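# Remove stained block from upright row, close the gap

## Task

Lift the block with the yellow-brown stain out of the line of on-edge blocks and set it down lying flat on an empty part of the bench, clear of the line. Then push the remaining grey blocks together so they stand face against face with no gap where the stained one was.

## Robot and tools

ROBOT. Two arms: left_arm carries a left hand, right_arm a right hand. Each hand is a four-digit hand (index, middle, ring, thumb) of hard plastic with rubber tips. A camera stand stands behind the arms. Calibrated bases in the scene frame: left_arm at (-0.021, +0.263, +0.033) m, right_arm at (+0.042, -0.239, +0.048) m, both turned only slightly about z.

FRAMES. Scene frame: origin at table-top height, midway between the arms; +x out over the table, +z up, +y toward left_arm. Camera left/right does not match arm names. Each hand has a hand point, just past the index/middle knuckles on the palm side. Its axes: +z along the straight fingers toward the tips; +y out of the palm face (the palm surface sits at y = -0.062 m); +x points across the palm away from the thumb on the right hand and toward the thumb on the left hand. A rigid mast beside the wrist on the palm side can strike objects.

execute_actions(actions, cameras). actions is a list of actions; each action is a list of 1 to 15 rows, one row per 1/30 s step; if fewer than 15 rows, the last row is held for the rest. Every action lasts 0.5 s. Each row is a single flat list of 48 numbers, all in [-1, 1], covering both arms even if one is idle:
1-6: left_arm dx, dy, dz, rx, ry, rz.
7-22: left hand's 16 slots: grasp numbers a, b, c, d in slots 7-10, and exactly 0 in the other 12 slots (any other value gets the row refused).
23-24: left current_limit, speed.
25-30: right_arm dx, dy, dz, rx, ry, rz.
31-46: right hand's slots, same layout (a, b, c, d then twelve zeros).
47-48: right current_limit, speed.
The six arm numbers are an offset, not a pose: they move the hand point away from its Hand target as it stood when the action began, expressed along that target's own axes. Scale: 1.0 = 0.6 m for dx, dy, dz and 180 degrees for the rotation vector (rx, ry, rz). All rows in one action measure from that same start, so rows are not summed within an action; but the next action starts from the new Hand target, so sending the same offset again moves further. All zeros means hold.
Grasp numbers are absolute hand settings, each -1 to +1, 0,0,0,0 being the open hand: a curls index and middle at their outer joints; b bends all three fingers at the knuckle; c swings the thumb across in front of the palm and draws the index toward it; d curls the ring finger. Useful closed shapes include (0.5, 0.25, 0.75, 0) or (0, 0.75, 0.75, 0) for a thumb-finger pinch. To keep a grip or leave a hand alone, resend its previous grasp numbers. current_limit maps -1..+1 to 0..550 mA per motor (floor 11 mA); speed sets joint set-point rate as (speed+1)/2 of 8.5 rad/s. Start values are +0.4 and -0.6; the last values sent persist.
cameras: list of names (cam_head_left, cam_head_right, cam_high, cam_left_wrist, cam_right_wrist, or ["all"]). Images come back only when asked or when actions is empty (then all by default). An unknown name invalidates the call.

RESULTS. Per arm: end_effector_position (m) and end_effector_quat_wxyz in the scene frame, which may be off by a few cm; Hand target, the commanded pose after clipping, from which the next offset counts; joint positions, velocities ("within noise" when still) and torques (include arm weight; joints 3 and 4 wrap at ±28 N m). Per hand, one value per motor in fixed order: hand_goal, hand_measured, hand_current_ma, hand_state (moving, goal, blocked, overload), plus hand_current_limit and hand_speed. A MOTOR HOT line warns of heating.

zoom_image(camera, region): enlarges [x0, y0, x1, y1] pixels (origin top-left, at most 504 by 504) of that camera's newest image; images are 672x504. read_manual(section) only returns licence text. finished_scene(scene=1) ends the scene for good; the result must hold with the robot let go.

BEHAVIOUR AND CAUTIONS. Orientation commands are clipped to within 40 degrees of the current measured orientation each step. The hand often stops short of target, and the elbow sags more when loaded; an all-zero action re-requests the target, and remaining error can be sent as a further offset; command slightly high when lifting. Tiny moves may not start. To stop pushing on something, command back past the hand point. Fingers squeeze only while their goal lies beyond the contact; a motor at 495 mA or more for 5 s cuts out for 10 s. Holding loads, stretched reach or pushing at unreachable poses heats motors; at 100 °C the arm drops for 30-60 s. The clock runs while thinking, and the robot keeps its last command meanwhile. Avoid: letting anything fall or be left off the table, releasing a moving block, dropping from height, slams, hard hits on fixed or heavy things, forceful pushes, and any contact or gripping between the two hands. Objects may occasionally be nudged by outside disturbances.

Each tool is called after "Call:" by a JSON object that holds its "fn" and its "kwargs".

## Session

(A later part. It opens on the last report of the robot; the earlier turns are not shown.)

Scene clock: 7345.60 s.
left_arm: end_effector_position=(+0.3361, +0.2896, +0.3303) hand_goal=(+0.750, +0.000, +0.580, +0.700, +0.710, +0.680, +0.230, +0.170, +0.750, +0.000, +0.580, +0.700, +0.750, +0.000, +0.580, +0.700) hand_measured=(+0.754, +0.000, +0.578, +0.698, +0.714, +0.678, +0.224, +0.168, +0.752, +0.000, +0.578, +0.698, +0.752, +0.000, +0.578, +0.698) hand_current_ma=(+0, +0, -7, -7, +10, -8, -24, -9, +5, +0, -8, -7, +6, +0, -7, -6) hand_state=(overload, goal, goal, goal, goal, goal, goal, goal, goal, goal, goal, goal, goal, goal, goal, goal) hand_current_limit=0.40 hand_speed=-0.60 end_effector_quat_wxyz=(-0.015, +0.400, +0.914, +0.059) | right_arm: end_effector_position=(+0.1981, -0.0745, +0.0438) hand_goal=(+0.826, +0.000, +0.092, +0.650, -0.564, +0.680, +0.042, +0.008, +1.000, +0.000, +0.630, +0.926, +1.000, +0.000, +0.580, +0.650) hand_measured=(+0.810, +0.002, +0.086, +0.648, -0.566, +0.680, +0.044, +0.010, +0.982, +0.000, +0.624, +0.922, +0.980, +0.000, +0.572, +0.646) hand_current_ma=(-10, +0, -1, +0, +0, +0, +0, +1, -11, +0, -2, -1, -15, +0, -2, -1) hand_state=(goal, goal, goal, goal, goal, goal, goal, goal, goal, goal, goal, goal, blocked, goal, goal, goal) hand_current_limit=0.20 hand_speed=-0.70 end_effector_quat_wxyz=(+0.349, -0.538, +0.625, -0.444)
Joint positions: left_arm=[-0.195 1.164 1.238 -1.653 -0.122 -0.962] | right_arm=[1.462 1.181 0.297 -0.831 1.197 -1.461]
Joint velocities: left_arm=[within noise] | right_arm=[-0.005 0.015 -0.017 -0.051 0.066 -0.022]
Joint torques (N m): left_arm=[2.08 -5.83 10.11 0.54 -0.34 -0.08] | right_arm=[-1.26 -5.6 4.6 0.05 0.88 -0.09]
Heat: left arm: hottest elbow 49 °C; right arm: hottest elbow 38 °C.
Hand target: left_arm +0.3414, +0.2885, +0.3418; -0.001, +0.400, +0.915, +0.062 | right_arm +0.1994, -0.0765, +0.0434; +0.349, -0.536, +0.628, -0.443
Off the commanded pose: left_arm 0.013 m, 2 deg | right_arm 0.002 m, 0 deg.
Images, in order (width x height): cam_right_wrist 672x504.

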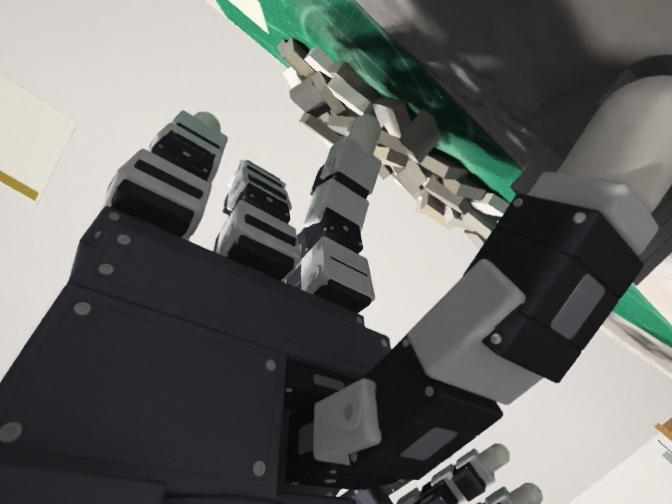

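Call:
{"fn": "execute_actions", "kwargs": {"actions": [[[0,0,0,0,0,0,0,0,0,0,0,0,0,0,0,0,0,0,0,0,0,0,0.4,-0.6,0.0003,-0.0048,0.0124,0,0,0,0,-0.25,0.75,0,0,0,0,0,0,0,0,0,0,0,0,0,0.2,-0.7]]], "cameras": ["cam_right_wrist","cam_left_wrist","cam_head_left"]}}

Call:
{"fn": "zoom_image", "kwargs": {"camera": "cam_right_wrist", "region": [480, 0, 672, 145]}}

Call:
{"fn": "zoom_image", "kwargs": {"camera": "cam_left_wrist", "region": [510, 120, 672, 240]}}

Scene clock: 7360.37 s.
left_arm: end_effector_position=(+0.3361, +0.2896, +0.3303) hand_goal=(+0.750, +0.000, +0.580, +0.700, +0.710, +0.680, +0.230, +0.170, +0.750, +0.000, +0.580, +0.700, +0.750, +0.000, +0.580, +0.700) hand_measured=(+0.754, +0.000, +0.578, +0.698, +0.714, +0.678, +0.224, +0.168, +0.752, +0.000, +0.578, +0.698, +0.752, +0.000, +0.578, +0.698) hand_current_ma=(+0, +0, -7, -7, +10, -8, -24, -9, +5, +0, -8, -7, +6, +0, -7, -6) hand_state=(overload, goal, goal, goal, goal, goal, goal, goal, goal, goal, goal, goal, goal, goal, goal, goal) hand_current_limit=0.40 hand_speed=-0.60 end_effector_quat_wxyz=(-0.015, +0.400, +0.914, +0.059) | right_arm: end_effector_position=(+0.2060, -0.0764, +0.0439) hand_goal=(+0.826, +0.000, +0.092, +0.650, -0.564, +0.680, +0.042, +0.008, +1.000, +0.000, +0.630, +0.926, +1.000, +0.000, +0.580, +0.650) hand_measured=(+0.810, +0.002, +0.086, +0.648, -0.570, +0.678, +0.056, +0.014, +0.982, +0.000, +0.624, +0.922, +0.980, +0.000, +0.572, +0.646) hand_current_ma=(-10, +0, -1, +0, -2, +0, +11, +3, -11, +0, -2, -1, -15, +0, -2, -1) hand_state=(goal, goal, goal, goal, goal, goal, goal, goal, goal, goal, goal, goal, goal, goal, goal, goal) hand_current_limit=0.20 hand_speed=-0.70 end_effector_quat_wxyz=(+0.349, -0.539, +0.625, -0.445)
Joint positions: left_arm=[-0.195 1.164 1.238 -1.653 -0.122 -0.962] | right_arm=[1.416 1.142 0.276 -0.729 1.202 -1.59]
Joint torques (N m): left_arm=[2.08 -5.83 10.15 0.53 -0.33 -0.08] | right_arm=[-1.2 -5.25 4.96 0.23 0.85 -0.11]
Heat: left arm: hottest elbow 49 °C; right arm: hottest elbow 38 °C.
Hand target: left_arm +0.3414, +0.2885, +0.3418; -0.001, +0.400, +0.915, +0.062 | right_arm +0.2073, -0.0781, +0.0435; +0.349, -0.536, +0.628, -0.443
Off the commanded pose: left_arm 0.013 m, 2 deg | right_arm 0.002 m, 1 deg.
Images, in order (width x height): cam_head_left 672x504, cam_left_wrist 672x504, cam_right_wrist 672x504.

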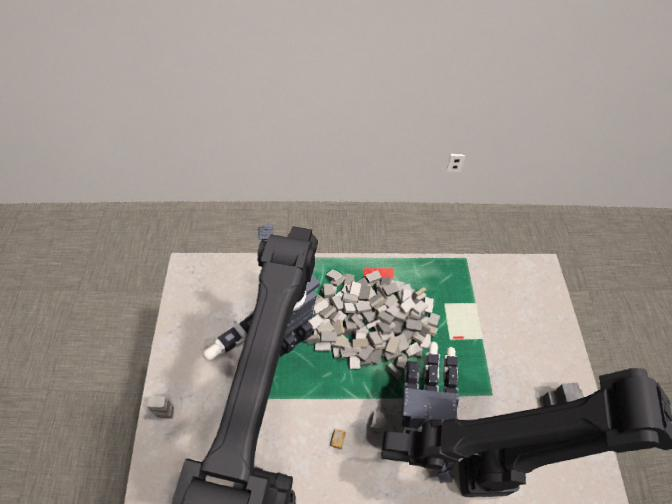

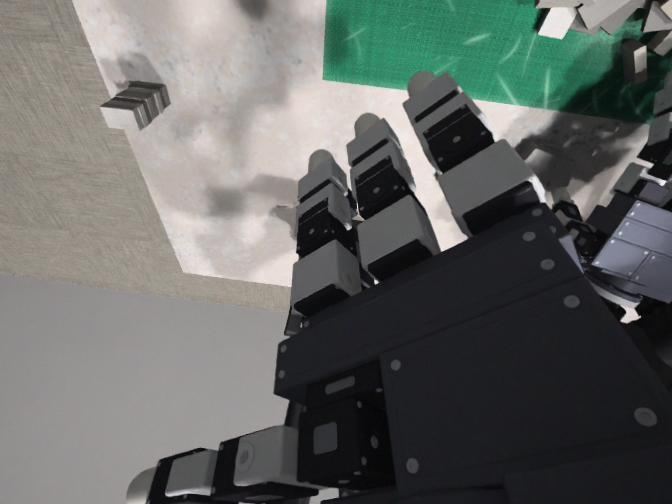

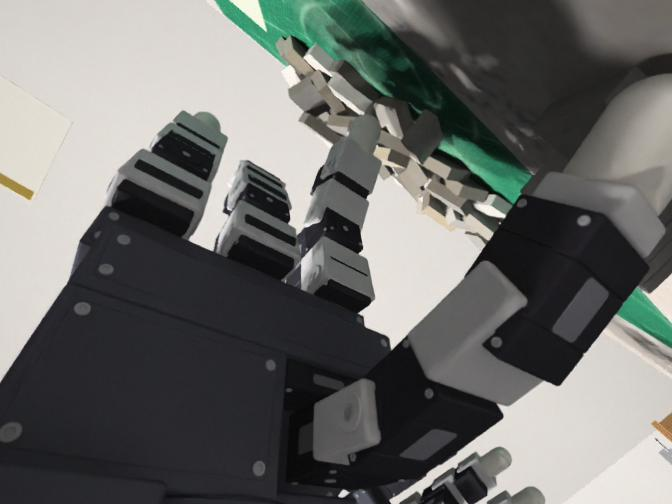

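Scaled by 2.625 from the camera's 672x504 image, which has a finer 960x720 frame.

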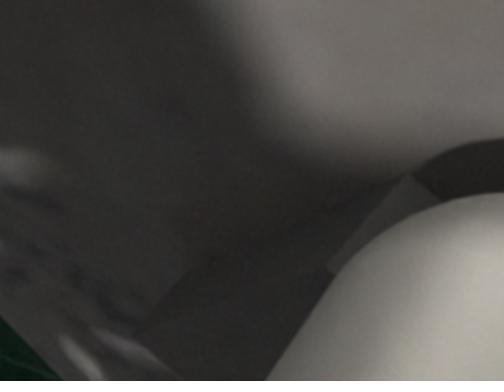

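Scaled by 3.111 from the camera's 672x504 image, which has a finer 960x720 frame.

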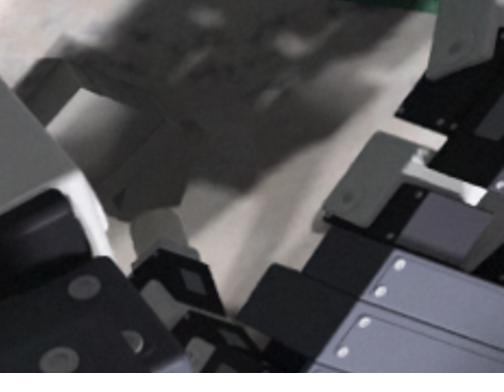

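Call:
{"fn": "zoom_image", "kwargs": {"camera": "cam_left_wrist", "region": [510, 130, 600, 205]}}

Scaled by 5.600 from the camera's 672x504 image, which has a finer 960x720 frame.

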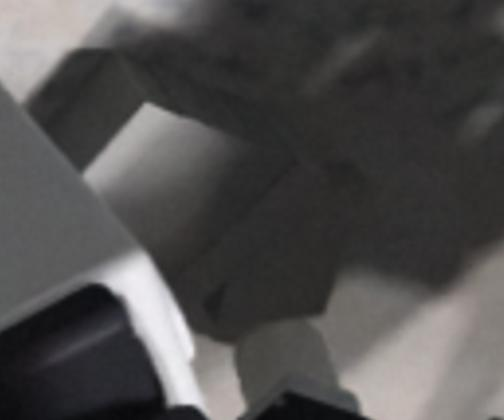

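Call:
{"fn": "execute_actions", "kwargs": {"actions": [[[0,0,0,0,0,0,0,0,0,0,0,0,0,0,0,0,0,0,0,0,0,0,0.4,-0.6,-0.0006,0.0056,-0.0234,0,0,0,0,-0.25,0.75,0,0,0,0,0,0,0,0,0,0,0,0,0,0.2,-0.7]],[[0,0,0,0,0,0,0,0,0,0,0,0,0,0,0,0,0,0,0,0,0,0,0.4,-0.6,-0.0092,-0.0502,-0.0328,0,0,0,0,-0.25,0.75,0,0,0,0,0,0,0,0,0,0,0,0,0,0.2,-0.7]],[[0,0,0,0,0,0,0,0,0,0,0,0,0,0,0,0,0,0,0,0,0,0,0.4,-0.6,-0.0294,-0.0021,-0.0249,0,0,0,0.2,0.5,1.0,0.6,0,0,0,0,0,0,0,0,0,0,0,0,0.2,-0.7]]], "cameras": ["cam_right_wrist","cam_left_wrist"]}}

Call:
{"fn": "zoom_image", "kwargs": {"camera": "cam_right_wrist", "region": [420, 0, 672, 190]}}

Call:
{"fn": "zoom_image", "kwargs": {"camera": "cam_left_wrist", "region": [510, 130, 600, 205]}}

Scene clock: 7405.40 s.
left_arm: end_effector_position=(+0.3361, +0.2896, +0.3303) hand_goal=(+0.750, +0.000, +0.580, +0.700, +0.710, +0.680, +0.230, +0.170, +0.750, +0.000, +0.580, +0.700, +0.750, +0.000, +0.580, +0.700) hand_measured=(+0.754, +0.000, +0.578, +0.698, +0.714, +0.678, +0.224, +0.168, +0.752, +0.000, +0.578, +0.698, +0.752, +0.000, +0.578, +0.698) hand_current_ma=(+0, +0, -7, -7, +10, -8, -24, -9, +5, +0, -8, -7, +6, +0, -7, -6) hand_state=(overload, goal, goal, goal, goal, goal, goal, goal, goal, goal, goal, goal, goal, goal, goal, goal) hand_current_limit=0.40 hand_speed=-0.60 end_effector_quat_wxyz=(-0.015, +0.400, +0.914, +0.059) | right_arm: end_effector_position=(+0.1786, -0.0556, +0.0825) hand_goal=(-0.194, +0.000, -0.060, +0.610, -0.970, +0.680, -0.020, +0.090, -0.054, +0.000, +0.160, +0.710, +0.000, +0.000, -0.380, +0.120) hand_measured=(-0.190, +0.002, -0.058, +0.612, -0.960, +0.678, -0.018, +0.088, -0.054, +0.000, +0.162, +0.712, +0.002, +0.000, -0.374, +0.124) hand_current_ma=(+1, +0, +0, +0, +4, +0, +0, +0, +0, +0, +0, +0, +0, +0, +2, +1) hand_state=(goal, goal, goal, goal, goal, goal, goal, goal, goal, goal, goal, goal, goal, goal, goal, goal) hand_current_limit=0.20 hand_speed=-0.70 end_effector_quat_wxyz=(+0.347, -0.537, +0.627, -0.445)
Joint positions: left_arm=[-0.195 1.164 1.238 -1.653 -0.122 -0.962] | right_arm=[1.577 1.19 0.43 -1.237 1.162 -1.157]
Joint torques (N m): left_arm=[2.08 -5.83 10.11 0.53 -0.34 -0.09] | right_arm=[-0.09 -4.13 7.34 -1.28 0.57 0.09]
Heat: left arm: hottest elbow 49 °C; right arm: hottest elbow 38 °C.
Hand target: left_arm +0.3414, +0.2885, +0.3418; -0.001, +0.400, +0.915, +0.062 | right_arm +0.1772, -0.0471, +0.0862; +0.349, -0.536, +0.628, -0.443
Off the commanded pose: left_arm 0.013 m, 2 deg | right_arm 0.010 m, 0 deg.
Images, in order (width x height): cam_left_wrist 672x504, cam_right_wrist 672x504.

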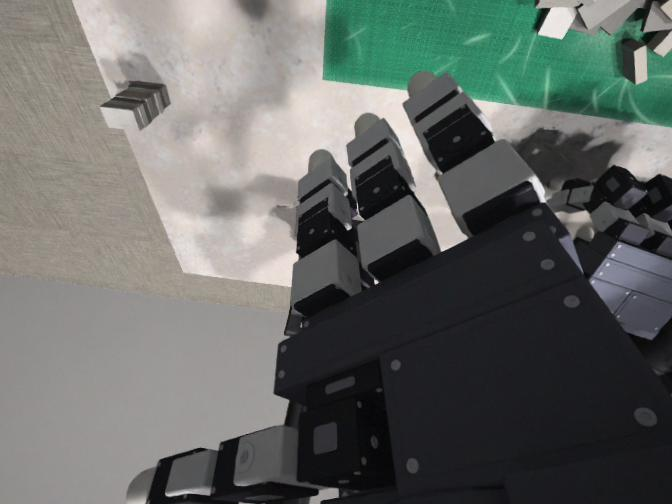

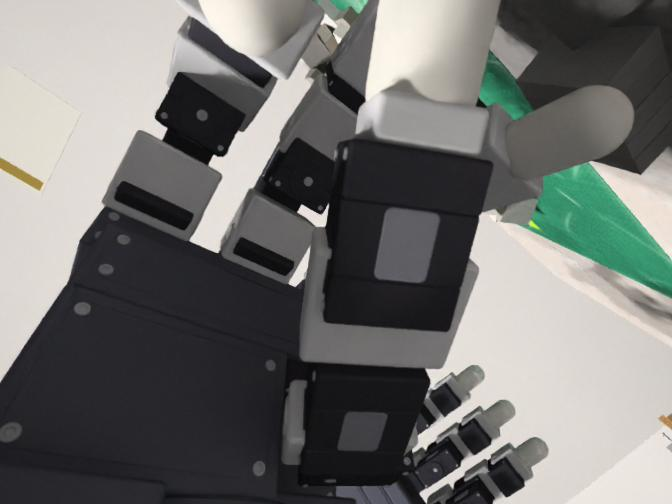

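Scaled by 2.000 from the camera's 672x504 image, which has a finer 960x720 frame.

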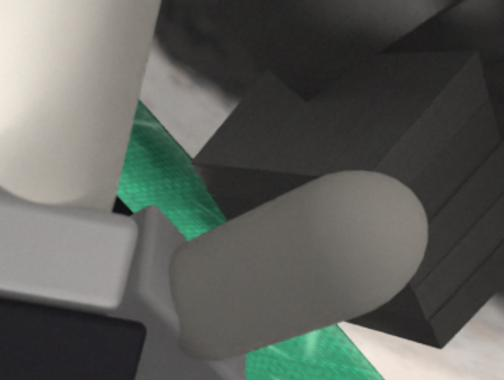

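Scaled by 5.600 from the camera's 672x504 image, which has a finer 960x720 frame.

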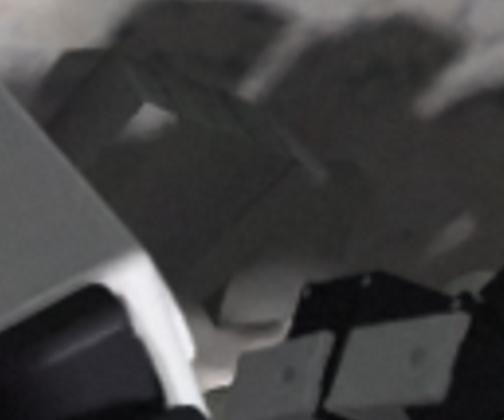

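Call:
{"fn": "execute_actions", "kwargs": {"actions": [[[0,0,0,0,0,0,0,0,0,0,0,0,0,0,0,0,0,0,0,0,0,0,0.4,-0.6,-0.0074,0.0287,0.0082,0,0,0,0.2,0.5,1.0,0.6,0,0,0,0,0,0,0,0,0,0,0,0,0.2,-0.7]]]}}

Scene clock: 7414.10 s.
left_arm: end_effector_position=(+0.3361, +0.2896, +0.3303) hand_goal=(+0.750, +0.000, +0.580, +0.700, +0.710, +0.680, +0.230, +0.170, +0.750, +0.000, +0.580, +0.700, +0.750, +0.000, +0.580, +0.700) hand_measured=(+0.754, +0.000, +0.578, +0.698, +0.714, +0.678, +0.224, +0.168, +0.752, +0.000, +0.578, +0.698, +0.752, +0.000, +0.578, +0.698) hand_current_ma=(+0, +0, -7, -7, +10, -8, -24, -9, +5, +0, -8, -7, +6, +0, -7, -6) hand_state=(overload, goal, goal, goal, goal, goal, goal, goal, goal, goal, goal, goal, goal, goal, goal, goal) hand_current_limit=0.40 hand_speed=-0.60 end_effector_quat_wxyz=(-0.015, +0.400, +0.914, +0.059) | right_arm: end_effector_position=(+0.1778, -0.0533, +0.0672) hand_goal=(-0.194, +0.000, -0.060, +0.610, -0.970, +0.680, -0.020, +0.090, -0.054, +0.000, +0.160, +0.710, +0.000, +0.000, -0.380, +0.120) hand_measured=(-0.192, +0.002, -0.058, +0.612, -0.962, +0.678, -0.018, +0.088, -0.054, +0.000, +0.162, +0.712, +0.002, +0.000, -0.374, +0.124) hand_current_ma=(+1, +0, +0, +0, +3, +0, +0, +0, +0, +0, +0, +0, +0, +0, +2, +1) hand_state=(goal, goal, goal, goal, goal, goal, goal, goal, goal, goal, goal, goal, goal, goal, goal, goal) hand_current_limit=0.20 hand_speed=-0.70 end_effector_quat_wxyz=(+0.340, -0.540, +0.622, -0.453)
Joint positions: left_arm=[-0.195 1.164 1.238 -1.653 -0.122 -0.962] | right_arm=[1.581 1.272 0.43 -1.194 1.159 -1.141]
Joint torques (N m): left_arm=[2.02 -5.71 10.14 0.55 -0.33 -0.08] | right_arm=[-0.03 -5.66 5.9 -0.42 0.59 0.09]
Heat: left arm: hottest elbow 49 °C; right arm: hottest elbow 38 °C.
Hand target: left_arm +0.3414, +0.2885, +0.3418; -0.001, +0.400, +0.915, +0.062 | right_arm +0.1763, -0.0431, +0.0683; +0.349, -0.536, +0.628, -0.443
Off the commanded pose: left_arm 0.013 m, 2 deg | right_arm 0.010 m, 2 deg.

Call:
{"fn": "execute_actions", "kwargs": {"actions": [[[0,0,0,0,0,0,0,0,0,0,0,0,0,0,0,0,0,0,0,0,0,0,0.4,-0.6,-0.0164,0.0006,-0.0030,0,0,0,0.2,0.5,1.0,0.6,0,0,0,0,0,0,0,0,0,0,0,0,0.2,-0.7]]], "cameras": ["cam_right_wrist"]}}

Call:
{"fn": "zoom_image", "kwargs": {"camera": "cam_right_wrist", "region": [470, 0, 672, 150]}}

Scene clock: 7421.57 s.
left_arm: end_effector_position=(+0.3361, +0.2896, +0.3303) hand_goal=(+0.750, +0.000, +0.580, +0.700, +0.710, +0.680, +0.230, +0.170, +0.750, +0.000, +0.580, +0.700, +0.750, +0.000, +0.580, +0.700) hand_measured=(+0.754, +0.000, +0.578, +0.698, +0.714, +0.678, +0.224, +0.168, +0.752, +0.000, +0.578, +0.698, +0.752, +0.000, +0.578, +0.698) hand_current_ma=(+0, +0, -7, -7, +10, -8, -24, -9, +5, +0, -8, -7, +6, +0, -7, -6) hand_state=(overload, goal, goal, goal, goal, goal, goal, goal, goal, goal, goal, goal, goal, goal, goal, goal) hand_current_limit=0.40 hand_speed=-0.60 end_effector_quat_wxyz=(-0.015, +0.400, +0.914, +0.059) | right_arm: end_effector_position=(+0.1779, -0.0496, +0.0662) hand_goal=(-0.194, +0.000, -0.060, +0.610, -0.970, +0.680, -0.020, +0.090, -0.054, +0.000, +0.160, +0.710, +0.000, +0.000, -0.380, +0.120) hand_measured=(-0.192, +0.002, -0.058, +0.612, -0.962, +0.678, -0.018, +0.088, -0.054, +0.000, +0.162, +0.712, +0.002, +0.000, -0.374, +0.124) hand_current_ma=(+1, +0, +0, +0, +3, +0, +0, +0, +0, +0, +0, +0, +0, +0, +2, +1) hand_state=(goal, goal, goal, goal, goal, goal, goal, goal, goal, goal, goal, goal, goal, goal, goal, goal) hand_current_limit=0.20 hand_speed=-0.70 end_effector_quat_wxyz=(+0.339, -0.541, +0.621, -0.455)
Joint positions: left_arm=[-0.195 1.164 1.238 -1.653 -0.122 -0.962] | right_arm=[1.581 1.291 0.441 -1.192 1.159 -1.139]
Joint torques (N m): left_arm=[2.14 -5.89 10.11 0.54 -0.33 -0.07] | right_arm=[0.15 -5.19 6.93 -0.4 0.56 0.08]
Heat: left arm: hottest elbow 49 °C; right arm: hottest elbow 39 °C.
Hand target: left_arm +0.3414, +0.2885, +0.3418; -0.001, +0.400, +0.915, +0.062 | right_arm +0.1763, -0.0331, +0.0683; +0.349, -0.536, +0.628, -0.443
Off the commanded pose: left_arm 0.013 m, 2 deg | right_arm 0.017 m, 2 deg.
Images, in order (width x height): cam_right_wrist 672x504.

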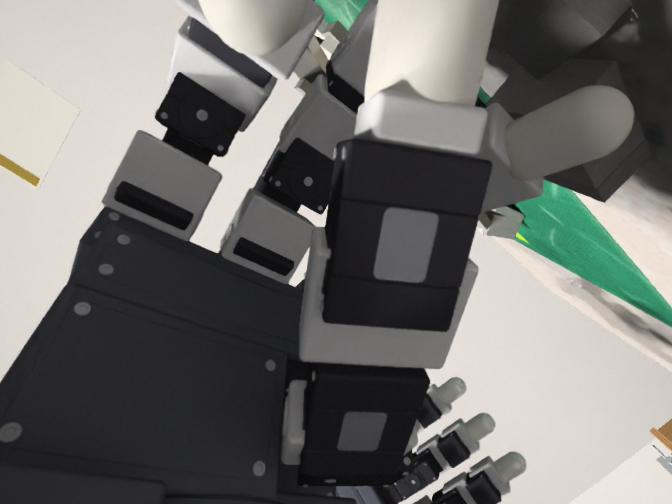

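Scaled by 2.495 from the camera's 672x504 image, which has a finer 960x720 frame.

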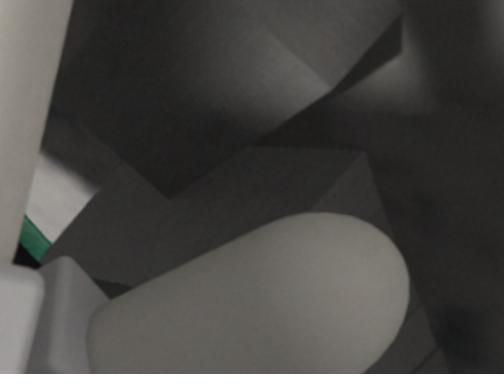

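Call:
{"fn": "execute_actions", "kwargs": {"actions": [[[0,0,0,0,0,0,0,0,0,0,0,0,0,0,0,0,0,0,0,0,0,0,0.4,-0.6,-0.0098,0.0003,-0.0018,0,0,0,0.2,0.5,1.0,0.6,0,0,0,0,0,0,0,0,0,0,0,0,0.2,-0.7]],[[0,0,0,0,0,0,0,0,0,0,0,0,0,0,0,0,0,0,0,0,0,0,0.4,-0.6,-0.0066,0.0002,-0.0012,0,0,0,0.2,0.5,1.0,0.6,0,0,0,0,0,0,0,0,0,0,0,0,0.2,-0.7]]]}}

Scene clock: 7428.47 s.
left_arm: end_effector_position=(+0.3361, +0.2896, +0.3303) hand_goal=(+0.750, +0.000, +0.580, +0.700, +0.710, +0.680, +0.230, +0.170, +0.750, +0.000, +0.580, +0.700, +0.750, +0.000, +0.580, +0.700) hand_measured=(+0.754, +0.000, +0.578, +0.698, +0.714, +0.678, +0.224, +0.168, +0.752, +0.000, +0.578, +0.698, +0.752, +0.000, +0.578, +0.698) hand_current_ma=(+0, +0, -7, -7, +10, -8, -24, -9, +5, +0, -8, -7, +6, +0, -7, -6) hand_state=(overload, goal, goal, goal, goal, goal, goal, goal, goal, goal, goal, goal, goal, goal, goal, goal) hand_current_limit=0.40 hand_speed=-0.60 end_effector_quat_wxyz=(-0.015, +0.400, +0.914, +0.059) | right_arm: end_effector_position=(+0.1780, -0.0394, +0.0668) hand_goal=(-0.194, +0.000, -0.060, +0.610, -0.970, +0.680, -0.020, +0.090, -0.054, +0.000, +0.160, +0.710, +0.000, +0.000, -0.380, +0.120) hand_measured=(-0.192, +0.002, -0.058, +0.612, -0.962, +0.678, -0.018, +0.088, -0.054, +0.000, +0.162, +0.712, +0.002, +0.000, -0.374, +0.124) hand_current_ma=(+1, +0, +0, +0, +3, +0, +0, +0, +0, +0, +0, +0, +0, +0, +2, +1) hand_state=(goal, goal, goal, goal, goal, goal, goal, goal, goal, goal, goal, goal, goal, goal, goal, goal) hand_current_limit=0.20 hand_speed=-0.70 end_effector_quat_wxyz=(+0.339, -0.541, +0.621, -0.454)
Joint positions: left_arm=[-0.195 1.164 1.238 -1.653 -0.122 -0.962] | right_arm=[1.582 1.318 0.467 -1.19 1.159 -1.139]
Joint torques (N m): left_arm=[2.02 -5.77 10.09 0.54 -0.34 -0.08] | right_arm=[0.15 -5.48 6.9 -0.39 0.57 0.07]
Heat: left arm: hottest elbow 49 °C; right arm: hottest elbow 39 °C.
Hand target: left_arm +0.3414, +0.2885, +0.3418; -0.001, +0.400, +0.915, +0.062 | right_arm +0.1763, -0.0230, +0.0683; +0.349, -0.536, +0.628, -0.443
Off the commanded pose: left_arm 0.013 m, 2 deg | right_arm 0.017 m, 2 deg.

Call:
{"fn": "execute_actions", "kwargs": {"actions": [[[0,0,0,0,0,0,0,0,0,0,0,0,0,0,0,0,0,0,0,0,0,0,0.4,-0.6,-0.0115,0.0004,-0.0021,0,0,0,0.2,0.5,1.0,0.6,0,0,0,0,0,0,0,0,0,0,0,0,0.2,-0.7]],[[0,0,0,0,0,0,0,0,0,0,0,0,0,0,0,0,0,0,0,0,0,0,0.4,-0.6,-0.0066,0.0002,-0.0012,0,0,0,0.2,0.5,1.0,0.6,0,0,0,0,0,0,0,0,0,0,0,0,0.2,-0.7]]], "cameras": ["cam_right_wrist"]}}

Call:
{"fn": "zoom_image", "kwargs": {"camera": "cam_right_wrist", "region": [470, 0, 672, 150]}}

Scene clock: 7441.30 s.
left_arm: end_effector_position=(+0.3361, +0.2896, +0.3303) hand_goal=(+0.750, +0.000, +0.580, +0.700, +0.710, +0.680, +0.230, +0.170, +0.750, +0.000, +0.580, +0.700, +0.750, +0.000, +0.580, +0.700) hand_measured=(+0.754, +0.000, +0.578, +0.698, +0.714, +0.678, +0.224, +0.168, +0.752, +0.000, +0.578, +0.698, +0.752, +0.000, +0.578, +0.698) hand_current_ma=(+0, +0, -7, -7, +10, -8, -24, -9, +5, +0, -8, -7, +6, +0, -7, -6) hand_state=(overload, goal, goal, goal, goal, goal, goal, goal, goal, goal, goal, goal, goal, goal, goal, goal) hand_current_limit=0.40 hand_speed=-0.60 end_effector_quat_wxyz=(-0.015, +0.400, +0.914, +0.059) | right_arm: end_effector_position=(+0.1781, -0.0323, +0.0659) hand_goal=(-0.194, +0.000, -0.060, +0.610, -0.970, +0.680, -0.020, +0.090, -0.054, +0.000, +0.160, +0.710, +0.000, +0.000, -0.380, +0.120) hand_measured=(-0.192, +0.002, -0.058, +0.612, -0.962, +0.678, -0.018, +0.088, -0.052, -0.022, +0.160, +0.712, +0.002, +0.000, -0.374, +0.124) hand_current_ma=(+1, +0, +0, +0, +3, +0, +0, +0, +0, -12, +0, +0, +0, +0, +2, +1) hand_state=(goal, goal, goal, goal, goal, goal, goal, goal, goal, blocked, goal, goal, goal, goal, goal, goal) hand_current_limit=0.20 hand_speed=-0.70 end_effector_quat_wxyz=(+0.337, -0.542, +0.620, -0.457)
Joint positions: left_arm=[-0.195 1.164 1.238 -1.653 -0.122 -0.962] | right_arm=[1.582 1.346 0.487 -1.19 1.159 -1.139]
Joint torques (N m): left_arm=[2.02 -5.83 10.13 0.53 -0.33 -0.08] | right_arm=[0.32 -5.66 7.41 -0.39 0.55 0.08]
Heat: left arm: hottest elbow 49 °C; right arm: hottest elbow 39 °C.
Hand target: left_arm +0.3414, +0.2885, +0.3418; -0.001, +0.400, +0.915, +0.062 | right_arm +0.1764, -0.0120, +0.0683; +0.349, -0.536, +0.628, -0.443
Off the commanded pose: left_arm 0.013 m, 2 deg | right_arm 0.021 m, 2 deg.
Images, in order (width x height): cam_right_wrist 672x504.

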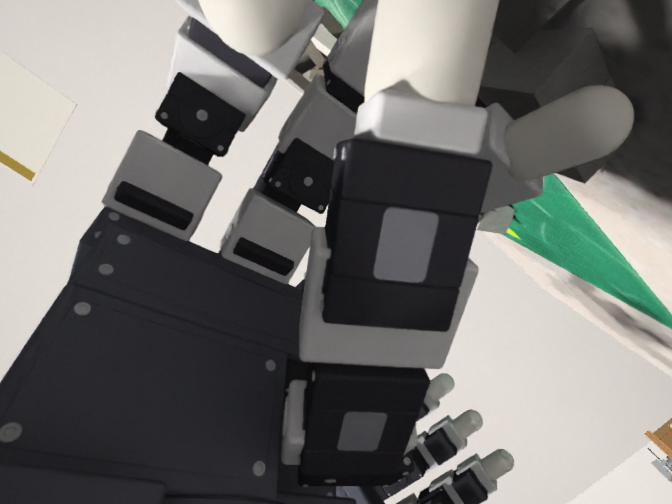

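Scaled by 2.495 from the camera's 672x504 image, which has a finer 960x720 frame.

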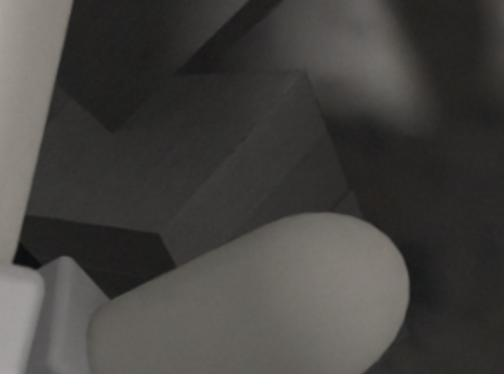

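Call:
{"fn": "execute_actions", "kwargs": {"actions": [[[0,0,0,0,0,0,0,0,0,0,0,0,0,0,0,0,0,0,0,0,0,0,0.4,-0.6,-0.0066,0.0002,-0.0012,0,0,0,0.2,0.5,1.0,0.6,0,0,0,0,0,0,0,0,0,0,0,0,0.2,-0.7]],[[0,0,0,0,0,0,0,0,0,0,0,0,0,0,0,0,0,0,0,0,0,0,0.4,-0.6,-0.0066,0.0002,-0.0012,0,0,0,0.2,0.5,1.0,0.6,0,0,0,0,0,0,0,0,0,0,0,0,0.2,-0.7]]], "cameras": ["cam_right_wrist"]}}

Call:
{"fn": "zoom_image", "kwargs": {"camera": "cam_right_wrist", "region": [470, 0, 672, 150]}}

Scene clock: 7454.47 s.
left_arm: end_effector_position=(+0.3361, +0.2896, +0.3303) hand_goal=(+0.750, +0.000, +0.580, +0.700, +0.710, +0.680, +0.230, +0.170, +0.750, +0.000, +0.580, +0.700, +0.750, +0.000, +0.580, +0.700) hand_measured=(+0.754, +0.000, +0.578, +0.698, +0.714, +0.678, +0.224, +0.168, +0.752, +0.000, +0.578, +0.698, +0.752, +0.000, +0.578, +0.698) hand_current_ma=(+0, +0, -7, -7, +10, -8, -24, -9, +5, +0, -8, -7, +6, +0, -7, -6) hand_state=(overload, goal, goal, goal, goal, goal, goal, goal, goal, goal, goal, goal, goal, goal, goal, goal) hand_current_limit=0.40 hand_speed=-0.60 end_effector_quat_wxyz=(-0.015, +0.400, +0.914, +0.059) | right_arm: end_effector_position=(+0.1780, -0.0281, +0.0652) hand_goal=(-0.194, +0.000, -0.060, +0.610, -0.970, +0.680, -0.020, +0.090, -0.054, +0.000, +0.160, +0.710, +0.000, +0.000, -0.380, +0.120) hand_measured=(-0.192, +0.002, -0.058, +0.612, -0.962, +0.678, -0.018, +0.088, -0.050, -0.042, +0.160, +0.710, +0.002, +0.000, -0.374, +0.124) hand_current_ma=(+1, +0, +0, +0, +3, +0, +0, +0, +1, -38, +0, +0, +0, +0, +2, +1) hand_state=(goal, goal, goal, goal, goal, goal, goal, goal, goal, blocked, goal, goal, goal, goal, goal, goal) hand_current_limit=0.20 hand_speed=-0.70 end_effector_quat_wxyz=(+0.333, -0.547, +0.615, -0.460)
Joint positions: left_arm=[-0.195 1.164 1.238 -1.653 -0.122 -0.962] | right_arm=[1.582 1.365 0.502 -1.19 1.159 -1.151]
Joint torques (N m): left_arm=[2.08 -5.89 10.13 0.53 -0.33 -0.08] | right_arm=[0.15 -5.89 7.8 -0.42 0.51 0.21]
Heat: left arm: hottest elbow 49 °C; right arm: hottest elbow 39 °C.
Hand target: left_arm +0.3414, +0.2885, +0.3418; -0.001, +0.400, +0.915, +0.062 | right_arm +0.1764, -0.0040, +0.0683; +0.349, -0.536, +0.628, -0.443
Off the commanded pose: left_arm 0.013 m, 2 deg | right_arm 0.024 m, 3 deg.
Images, in order (width x height): cam_right_wrist 672x504.

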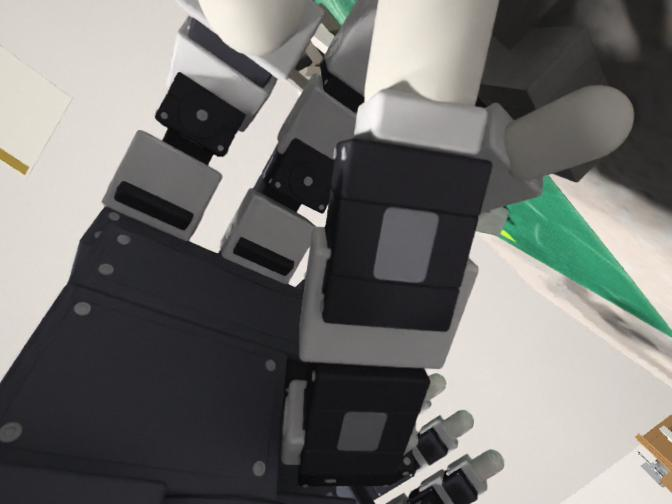

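Scaled by 2.495 from the camera's 672x504 image, which has a finer 960x720 frame.

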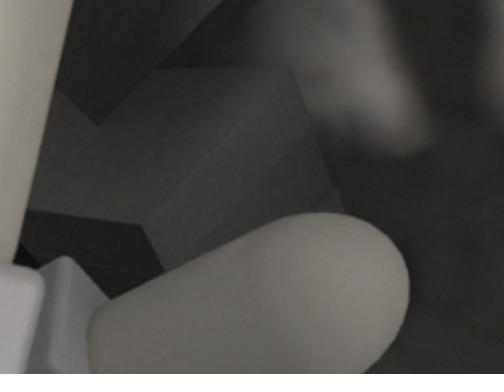

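Call:
{"fn": "execute_actions", "kwargs": {"actions": [[[0,0,0,0,0,0,0,0,0,0,0,0,0,0,0,0,0,0,0,0,0,0,0.4,-0.6,-0.0066,0.0002,-0.0012,0,0,0,0.2,0.5,1.0,0.6,0,0,0,0,0,0,0,0,0,0,0,0,0.2,-0.7]],[[0,0,0,0,0,0,0,0,0,0,0,0,0,0,0,0,0,0,0,0,0,0,0.4,-0.6,-0.0066,0.0002,-0.0012,0,0,0,0.2,0.5,1.0,0.6,0,0,0,0,0,0,0,0,0,0,0,0,0.2,-0.7]]], "cameras": ["cam_right_wrist","cam_left_wrist"]}}

Call:
{"fn": "zoom_image", "kwargs": {"camera": "cam_right_wrist", "region": [470, 0, 672, 150]}}

Call:
{"fn": "zoom_image", "kwargs": {"camera": "cam_left_wrist", "region": [510, 130, 600, 205]}}

Scene clock: 7481.77 s.
left_arm: end_effector_position=(+0.3361, +0.2896, +0.3303) hand_goal=(+0.750, +0.000, +0.580, +0.700, +0.710, +0.680, +0.230, +0.170, +0.750, +0.000, +0.580, +0.700, +0.750, +0.000, +0.580, +0.700) hand_measured=(+0.754, +0.000, +0.578, +0.698, +0.714, +0.678, +0.224, +0.168, +0.752, +0.000, +0.578, +0.698, +0.752, +0.000, +0.578, +0.698) hand_current_ma=(+0, +0, -7, -7, +10, -8, -24, -9, +5, +0, -8, -7, +6, +0, -7, -6) hand_state=(overload, goal, goal, goal, goal, goal, goal, goal, goal, goal, goal, goal, goal, goal, goal, goal) hand_current_limit=0.40 hand_speed=-0.60 end_effector_quat_wxyz=(-0.015, +0.400, +0.914, +0.059) | right_arm: end_effector_position=(+0.1779, -0.0246, +0.0646) hand_goal=(-0.194, +0.000, -0.060, +0.610, -0.970, +0.680, -0.020, +0.090, -0.054, +0.000, +0.160, +0.710, +0.000, +0.000, -0.380, +0.120) hand_measured=(-0.192, +0.002, -0.058, +0.612, -0.962, +0.678, -0.018, +0.088, -0.048, -0.060, +0.160, +0.710, +0.002, +0.000, -0.374, +0.124) hand_current_ma=(+1, +0, +0, +0, +3, +0, +0, +0, +2, -70, +0, +0, +0, +0, +2, +1) hand_state=(goal, goal, goal, goal, goal, goal, goal, goal, goal, blocked, goal, goal, goal, goal, goal, goal) hand_current_limit=0.20 hand_speed=-0.70 end_effector_quat_wxyz=(-0.329, +0.552, -0.609, +0.465)
Joint positions: left_arm=[-0.195 1.164 1.238 -1.653 -0.122 -0.962] | right_arm=[1.582 1.384 0.517 -1.193 1.16 -1.166]
Joint torques (N m): left_arm=[1.96 -5.83 10.13 0.53 -0.33 -0.08] | right_arm=[0.26 -6.18 8.21 -0.4 0.46 0.36]
Heat: left arm: hottest elbow 49 °C; right arm: hottest elbow 40 °C.
Hand target: left_arm +0.3414, +0.2885, +0.3418; -0.001, +0.400, +0.915, +0.062 | right_arm +0.1764, +0.0042, +0.0683; +0.349, -0.536, +0.628, -0.443
Off the commanded pose: left_arm 0.013 m, 2 deg | right_arm 0.029 m, 4 deg.
Images, in order (width x height): cam_left_wrist 672x504, cam_right_wrist 672x504.

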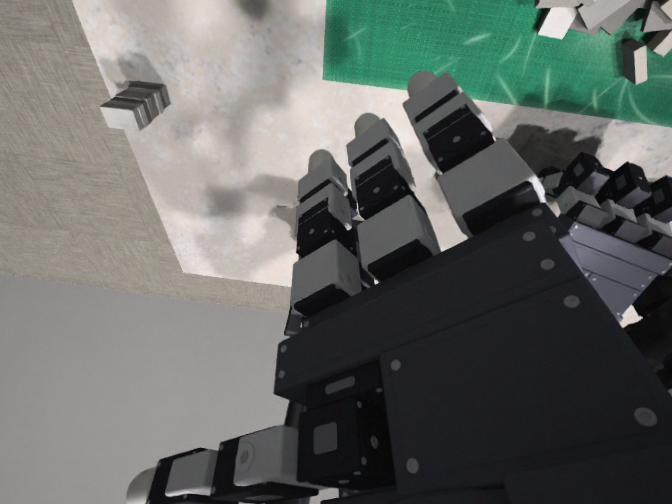

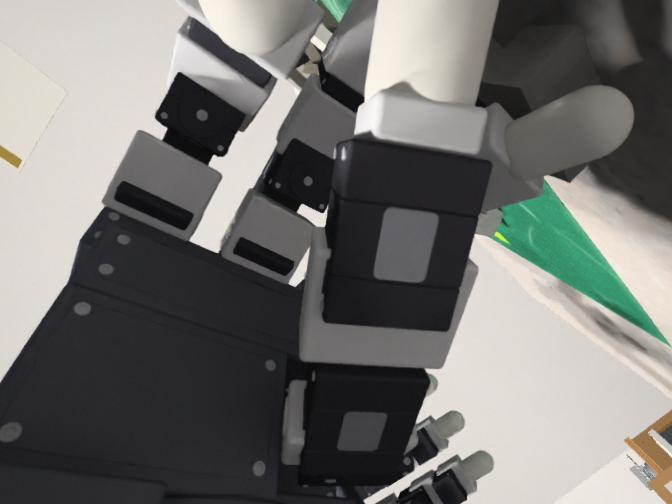

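Scaled by 2.495 from the camera's 672x504 image, which has a finer 960x720 frame.

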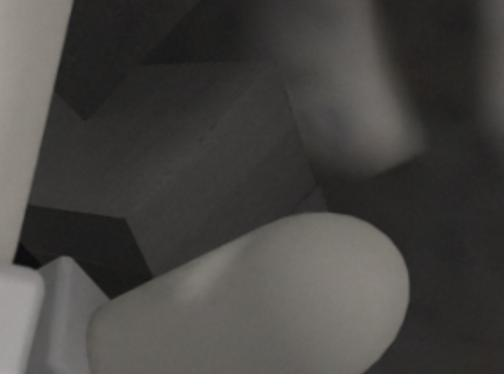

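Scaled by 5.600 from the camera's 672x504 image, which has a finer 960x720 frame.

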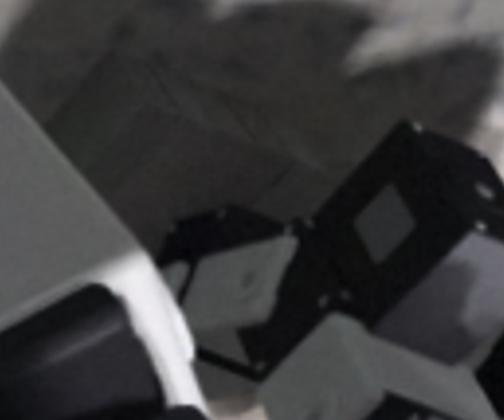

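Call:
{"fn": "execute_actions", "kwargs": {"actions": [[[0,0,0,0,0,0,0,0,0,0,0,0,0,0,0,0,0,0,0,0,0,0,0.4,-0.6,-0.0066,0.0002,0.0004,0,0,0,0.2,0.5,1.0,0.6,0,0,0,0,0,0,0,0,0,0,0,0,0.2,-0.7]],[[0,0,0,0,0,0,0,0,0,0,0,0,0,0,0,0,0,0,0,0,0,0,0.4,-0.6,-0.0066,0.0002,0.0004,0,0,0,0.2,0.5,1.0,0.6,0,0,0,0,0,0,0,0,0,0,0,0,0.2,-0.7]]], "cameras": ["cam_right_wrist"]}}

Call:
{"fn": "zoom_image", "kwargs": {"camera": "cam_right_wrist", "region": [470, 0, 620, 112]}}

Scene clock: 7545.93 s.
left_arm: end_effector_position=(+0.3361, +0.2896, +0.3303) hand_goal=(+0.750, +0.000, +0.580, +0.700, +0.710, +0.680, +0.230, +0.170, +0.750, +0.000, +0.580, +0.700, +0.750, +0.000, +0.580, +0.700) hand_measured=(+0.754, +0.000, +0.578, +0.698, +0.714, +0.678, +0.224, +0.168, +0.752, +0.000, +0.578, +0.698, +0.752, +0.000, +0.578, +0.698) hand_current_ma=(+0, +0, -7, -7, +10, -8, -24, -9, +5, +0, -8, -7, +6, +0, -7, -6) hand_state=(overload, goal, goal, goal, goal, goal, goal, goal, goal, goal, goal, goal, goal, goal, goal, goal) hand_current_limit=0.40 hand_speed=-0.60 end_effector_quat_wxyz=(-0.015, +0.400, +0.914, +0.059) | right_arm: end_effector_position=(+0.1776, -0.0219, +0.0638) hand_goal=(-0.194, +0.000, -0.060, +0.610, -0.970, +0.680, -0.020, +0.090, -0.054, +0.000, +0.160, +0.710, +0.000, +0.000, -0.380, +0.120) hand_measured=(-0.192, +0.002, -0.058, +0.612, -0.962, +0.678, -0.018, +0.088, -0.046, -0.072, +0.160, +0.710, +0.002, +0.000, -0.374, +0.124) hand_current_ma=(+1, +0, +0, +0, +3, +0, +0, +0, +3, -96, +0, +0, +0, +0, +2, +1) hand_state=(goal, goal, goal, goal, goal, goal, goal, goal, goal, blocked, goal, goal, goal, goal, goal, goal) hand_current_limit=0.20 hand_speed=-0.70 end_effector_quat_wxyz=(-0.323, +0.559, -0.602, +0.469)
Joint positions: left_arm=[-0.195 1.164 1.238 -1.653 -0.122 -0.962] | right_arm=[1.582 1.399 0.529 -1.193 1.161 -1.186]
Joint torques (N m): left_arm=[2.02 -5.83 10.13 0.54 -0.33 -0.07] | right_arm=[-0.26 -6.42 8.57 -0.06 0.49 0.43]
Heat: left arm: hottest elbow 49 °C; right arm: hottest elbow 40 °C.
Hand target: left_arm +0.3414, +0.2885, +0.3418; -0.001, +0.400, +0.915, +0.062 | right_arm +0.1782, +0.0117, +0.0675; -0.349, +0.536, -0.628, +0.443
Off the commanded pose: left_arm 0.013 m, 2 deg | right_arm 0.034 m, 6 deg.
Images, in order (width x height): cam_right_wrist 672x504.

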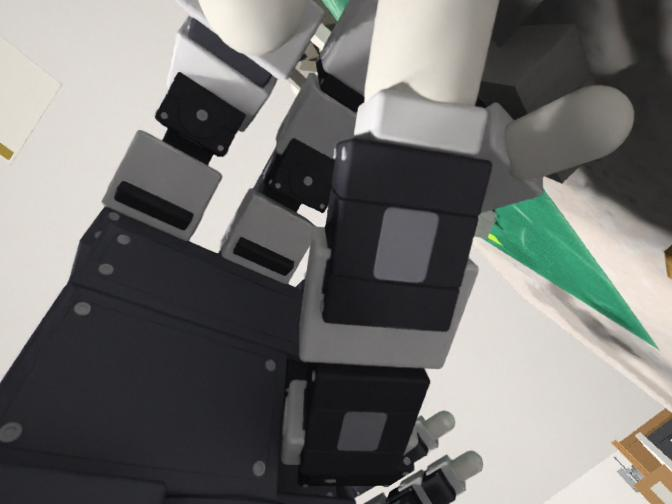

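Scaled by 3.360 from the camera's 672x504 image, which has a finer 960x720 frame.

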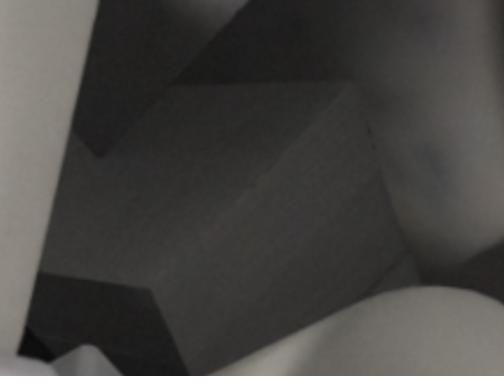

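Call:
{"fn": "execute_actions", "kwargs": {"actions": [[[0,0,0,0,0,0,0,0,0,0,0,0,0,0,0,0,0,0,0,0,0,0,0.4,-0.6,0.0281,-0.0004,-0.0055,0,0,0,0.2,0.5,1.0,0.6,0,0,0,0,0,0,0,0,0,0,0,0,0.2,-0.7]]], "cameras": ["cam_right_wrist"]}}

Call:
{"fn": "zoom_image", "kwargs": {"camera": "cam_right_wrist", "region": [470, 0, 620, 112]}}

Scene clock: 7600.00 s.
left_arm: end_effector_position=(+0.3361, +0.2896, +0.3303) hand_goal=(+0.750, +0.000, +0.580, +0.700, +0.710, +0.680, +0.230, +0.170, +0.750, +0.000, +0.580, +0.700, +0.750, +0.000, +0.580, +0.700) hand_measured=(+0.754, +0.000, +0.578, +0.698, +0.714, +0.678, +0.224, +0.168, +0.752, +0.000, +0.578, +0.698, +0.752, +0.000, +0.578, +0.698) hand_current_ma=(+0, +0, -7, -7, +10, -8, -24, -9, +5, +0, -8, -7, +6, +0, -7, -6) hand_state=(overload, goal, goal, goal, goal, goal, goal, goal, goal, goal, goal, goal, goal, goal, goal, goal) hand_current_limit=0.40 hand_speed=-0.60 end_effector_quat_wxyz=(-0.015, +0.400, +0.914, +0.059) | right_arm: end_effector_position=(+0.1752, -0.0217, +0.0653) hand_goal=(-0.194, +0.000, -0.060, +0.610, -0.970, +0.680, -0.020, +0.090, -0.054, +0.000, +0.160, +0.710, +0.000, +0.000, -0.380, +0.120) hand_measured=(-0.192, +0.002, -0.058, +0.612, -0.962, +0.678, -0.018, +0.088, -0.040, -0.072, +0.166, +0.712, +0.002, +0.000, -0.374, +0.124) hand_current_ma=(+1, +0, +0, +0, +3, +0, +0, +0, +8, -96, +2, +0, +0, +0, +2, +1) hand_state=(goal, goal, goal, goal, goal, goal, goal, goal, goal, blocked, goal, goal, goal, goal, goal, goal) hand_current_limit=0.20 hand_speed=-0.70 end_effector_quat_wxyz=(-0.326, +0.554, -0.609, +0.464)
Joint positions: left_arm=[-0.195 1.164 1.238 -1.653 -0.122 -0.962] | right_arm=[1.59 1.393 0.529 -1.212 1.152 -1.151]
Joint torques (N m): left_arm=[2.14 -5.83 10.13 0.53 -0.33 -0.08] | right_arm=[0.67 -8.59 5.93 -0.66 0.48 0.51]
Heat: left arm: hottest elbow 49 °C; right arm: hottest elbow 41 °C.
Hand target: left_arm +0.3414, +0.2885, +0.3418; -0.001, +0.400, +0.915, +0.062 | right_arm +0.1722, -0.0043, +0.0696; +0.349, -0.536, +0.628, -0.443
Off the commanded pose: left_arm 0.013 m, 2 deg | right_arm 0.018 m, 5 deg.
Images, in order (width x height): cam_right_wrist 672x504.

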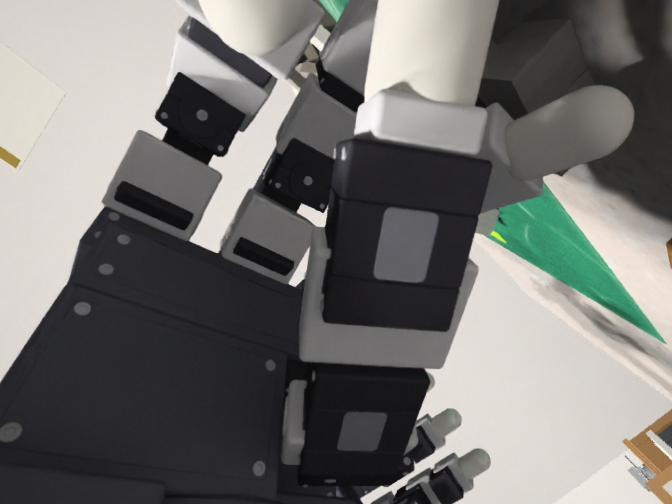

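Scaled by 3.360 from the camera's 672x504 image, which has a finer 960x720 frame.

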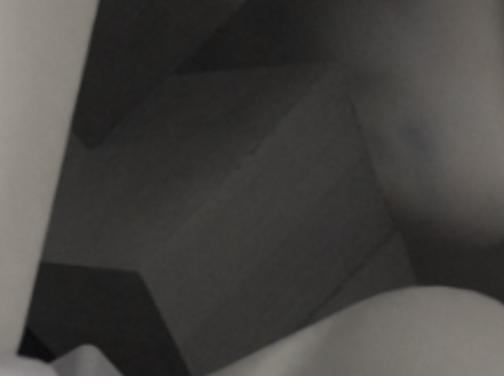

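Call:
{"fn": "execute_actions", "kwargs": {"actions": [[[0,0,0,0,0,0,0,0,0,0,0,0,0,0,0,0,0,0,0,0,0,0,0.4,-0.6,0.0024,0.0049,-0.0122,0,0,0,0.2,0.5,1.0,0.6,0,0,0,0,0,0,0,0,0,0,0,0,0.2,-0.7]]], "cameras": ["cam_right_wrist"]}}

Call:
{"fn": "zoom_image", "kwargs": {"camera": "cam_right_wrist", "region": [470, 0, 620, 112]}}

Scene clock: 7608.80 s.
left_arm: end_effector_position=(+0.3361, +0.2896, +0.3303) hand_goal=(+0.750, +0.000, +0.580, +0.700, +0.710, +0.680, +0.230, +0.170, +0.750, +0.000, +0.580, +0.700, +0.750, +0.000, +0.580, +0.700) hand_measured=(+0.754, +0.000, +0.578, +0.698, +0.714, +0.678, +0.224, +0.168, +0.752, +0.000, +0.578, +0.698, +0.752, +0.000, +0.578, +0.698) hand_current_ma=(+0, +0, -7, -7, +10, -8, -24, -9, +5, +0, -8, -7, +6, +0, -7, -6) hand_state=(overload, goal, goal, goal, goal, goal, goal, goal, goal, goal, goal, goal, goal, goal, goal, goal) hand_current_limit=0.40 hand_speed=-0.60 end_effector_quat_wxyz=(-0.015, +0.400, +0.914, +0.059) | right_arm: end_effector_position=(+0.1663, -0.0193, +0.0667) hand_goal=(-0.194, +0.000, -0.060, +0.610, -0.970, +0.680, -0.020, +0.090, -0.054, +0.000, +0.160, +0.710, +0.000, +0.000, -0.380, +0.120) hand_measured=(-0.192, +0.002, -0.058, +0.612, -0.962, +0.678, -0.018, +0.088, -0.056, -0.048, +0.160, +0.712, +0.002, +0.000, -0.374, +0.124) hand_current_ma=(+0, +0, +0, +0, +3, +0, +0, +0, -1, -47, +0, +0, +0, +0, +2, +1) hand_state=(goal, goal, goal, goal, goal, goal, goal, goal, goal, blocked, goal, goal, goal, goal, goal, goal) hand_current_limit=0.20 hand_speed=-0.70 end_effector_quat_wxyz=(+0.337, -0.545, +0.620, -0.453)
Joint positions: left_arm=[-0.195 1.164 1.238 -1.653 -0.122 -0.962] | right_arm=[1.63 1.393 0.529 -1.258 1.132 -1.056]
Joint torques (N m): left_arm=[2.02 -5.77 10.11 0.54 -0.34 -0.08] | right_arm=[0.26 -6.59 6.68 -1.13 0.62 0.29]
Heat: left arm: hottest elbow 49 °C; right arm: hottest elbow 41 °C.
Hand target: left_arm +0.3414, +0.2885, +0.3418; -0.001, +0.400, +0.915, +0.062 | right_arm +0.1642, -0.0042, +0.0696; +0.349, -0.536, +0.628, -0.443
Off the commanded pose: left_arm 0.013 m, 2 deg | right_arm 0.015 m, 2 deg.
Images, in order (width x height): cam_right_wrist 672x504.

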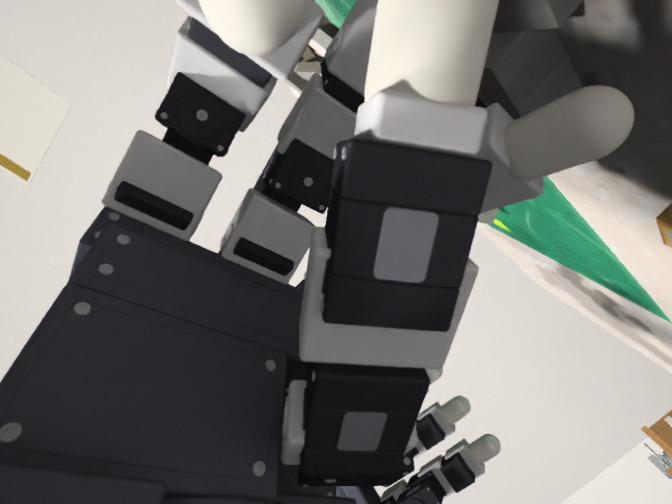

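Scaled by 3.360 from the camera's 672x504 image, which has a finer 960x720 frame.

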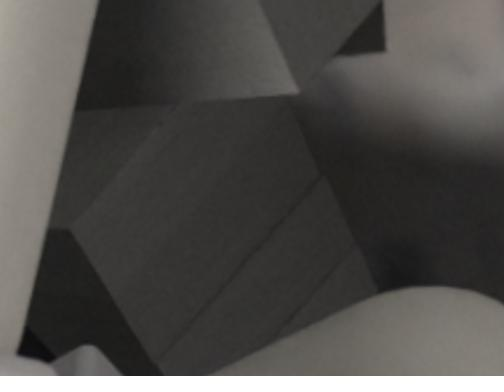

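Call:
{"fn": "execute_actions", "kwargs": {"actions": [[[0,0,0,0,0,0,0,0,0,0,0,0,0,0,0,0,0,0,0,0,0,0,0.4,-0.6,0.0542,-0.0049,0.0088,0,0,0,0.2,0.5,1.0,0.6,0,0,0,0,0,0,0,0,0,0,0,0,0.2,-0.7]],[[0,0,0,0,0,0,0,0,0,0,0,0,0,0,0,0,0,0,0,0,0,0,0.4,-0.6,0.0240,-0.0454,-0.0097,0,0,0,0.2,0.5,1.0,0.6,0,0,0,0,0,0,0,0,0,0,0,0,0.2,-0.7]],[[0,0,0,0,0,0,0,0,0,0,0,0,0,0,0,0,0,0,0,0,0,0,0.4,-0.6,0.0025,-0.005,0.0131,0,0,0,0.5,0.1,0.75,0.6,0,0,0,0,0,0,0,0,0,0,0,0,0.2,-0.7]]], "cameras": ["cam_right_wrist"]}}

Call:
{"fn": "zoom_image", "kwargs": {"camera": "cam_right_wrist", "region": [420, 0, 672, 190]}}

Scene clock: 7668.67 s.
left_arm: end_effector_position=(+0.3361, +0.2896, +0.3303) hand_goal=(+0.750, +0.000, +0.580, +0.700, +0.710, +0.680, +0.230, +0.170, +0.750, +0.000, +0.580, +0.700, +0.750, +0.000, +0.580, +0.700) hand_measured=(+0.754, +0.000, +0.578, +0.698, +0.714, +0.678, +0.224, +0.168, +0.752, +0.000, +0.578, +0.698, +0.752, +0.000, +0.578, +0.698) hand_current_ma=(+0, +0, -7, -7, +10, -8, -24, -9, +5, +0, -8, -7, +6, +0, -7, -6) hand_state=(overload, goal, goal, goal, goal, goal, goal, goal, goal, goal, goal, goal, goal, goal, goal, goal) hand_current_limit=0.40 hand_speed=-0.60 end_effector_quat_wxyz=(-0.015, +0.400, +0.914, +0.059) | right_arm: end_effector_position=(+0.1728, -0.0532, +0.1000) hand_goal=(+0.462, +0.000, -0.312, +0.246, -0.514, +0.680, +0.042, +0.002, +0.570, +0.000, -0.240, +0.200, +0.568, +0.000, -0.380, +0.010) hand_measured=(+0.450, +0.002, -0.308, +0.250, -0.516, +0.680, +0.040, +0.004, +0.556, -0.002, -0.238, +0.202, +0.552, +0.000, -0.376, +0.014) hand_current_ma=(-7, +0, +1, +1, +0, +0, -1, +1, -9, +0, +0, +1, -11, +0, +1, +1) hand_state=(goal, goal, goal, goal, goal, goal, goal, goal, goal, goal, goal, goal, goal, goal, goal, goal) hand_current_limit=0.20 hand_speed=-0.70 end_effector_quat_wxyz=(+0.348, -0.538, +0.625, -0.445)
Joint positions: left_arm=[-0.195 1.164 1.238 -1.653 -0.122 -0.962] | right_arm=[1.608 1.164 0.466 -1.358 1.15 -1.095]
Joint torques (N m): left_arm=[1.96 -5.83 10.17 0.55 -0.33 -0.07] | right_arm=[-1.08 -6.18 5.37 -0.46 0.81 -0.11]
Heat: left arm: hottest elbow 49 °C; right arm: hottest elbow 40 °C.
Hand target: left_arm +0.3414, +0.2885, +0.3418; -0.001, +0.400, +0.915, +0.062 | right_arm +0.1742, -0.0541, +0.0996; +0.349, -0.536, +0.628, -0.443
Off the commanded pose: left_arm 0.013 m, 2 deg | right_arm 0.002 m, 0 deg.
Images, in order (width x height): cam_right_wrist 672x504.

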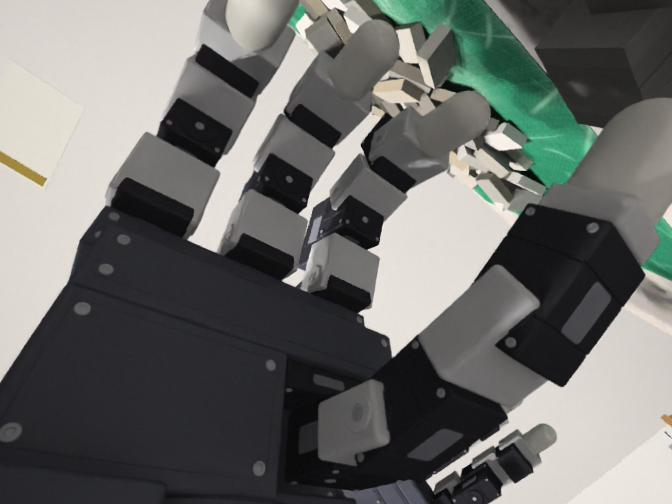

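Scaled by 2.000 from the camera's 672x504 image, which has a finer 960x720 frame.

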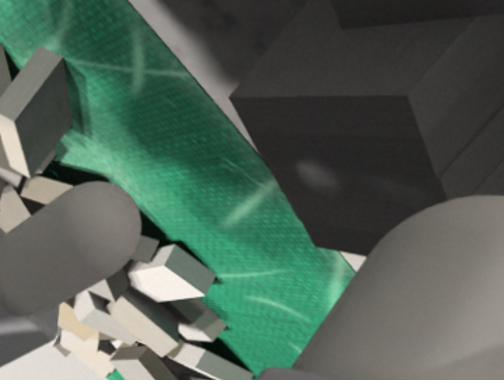

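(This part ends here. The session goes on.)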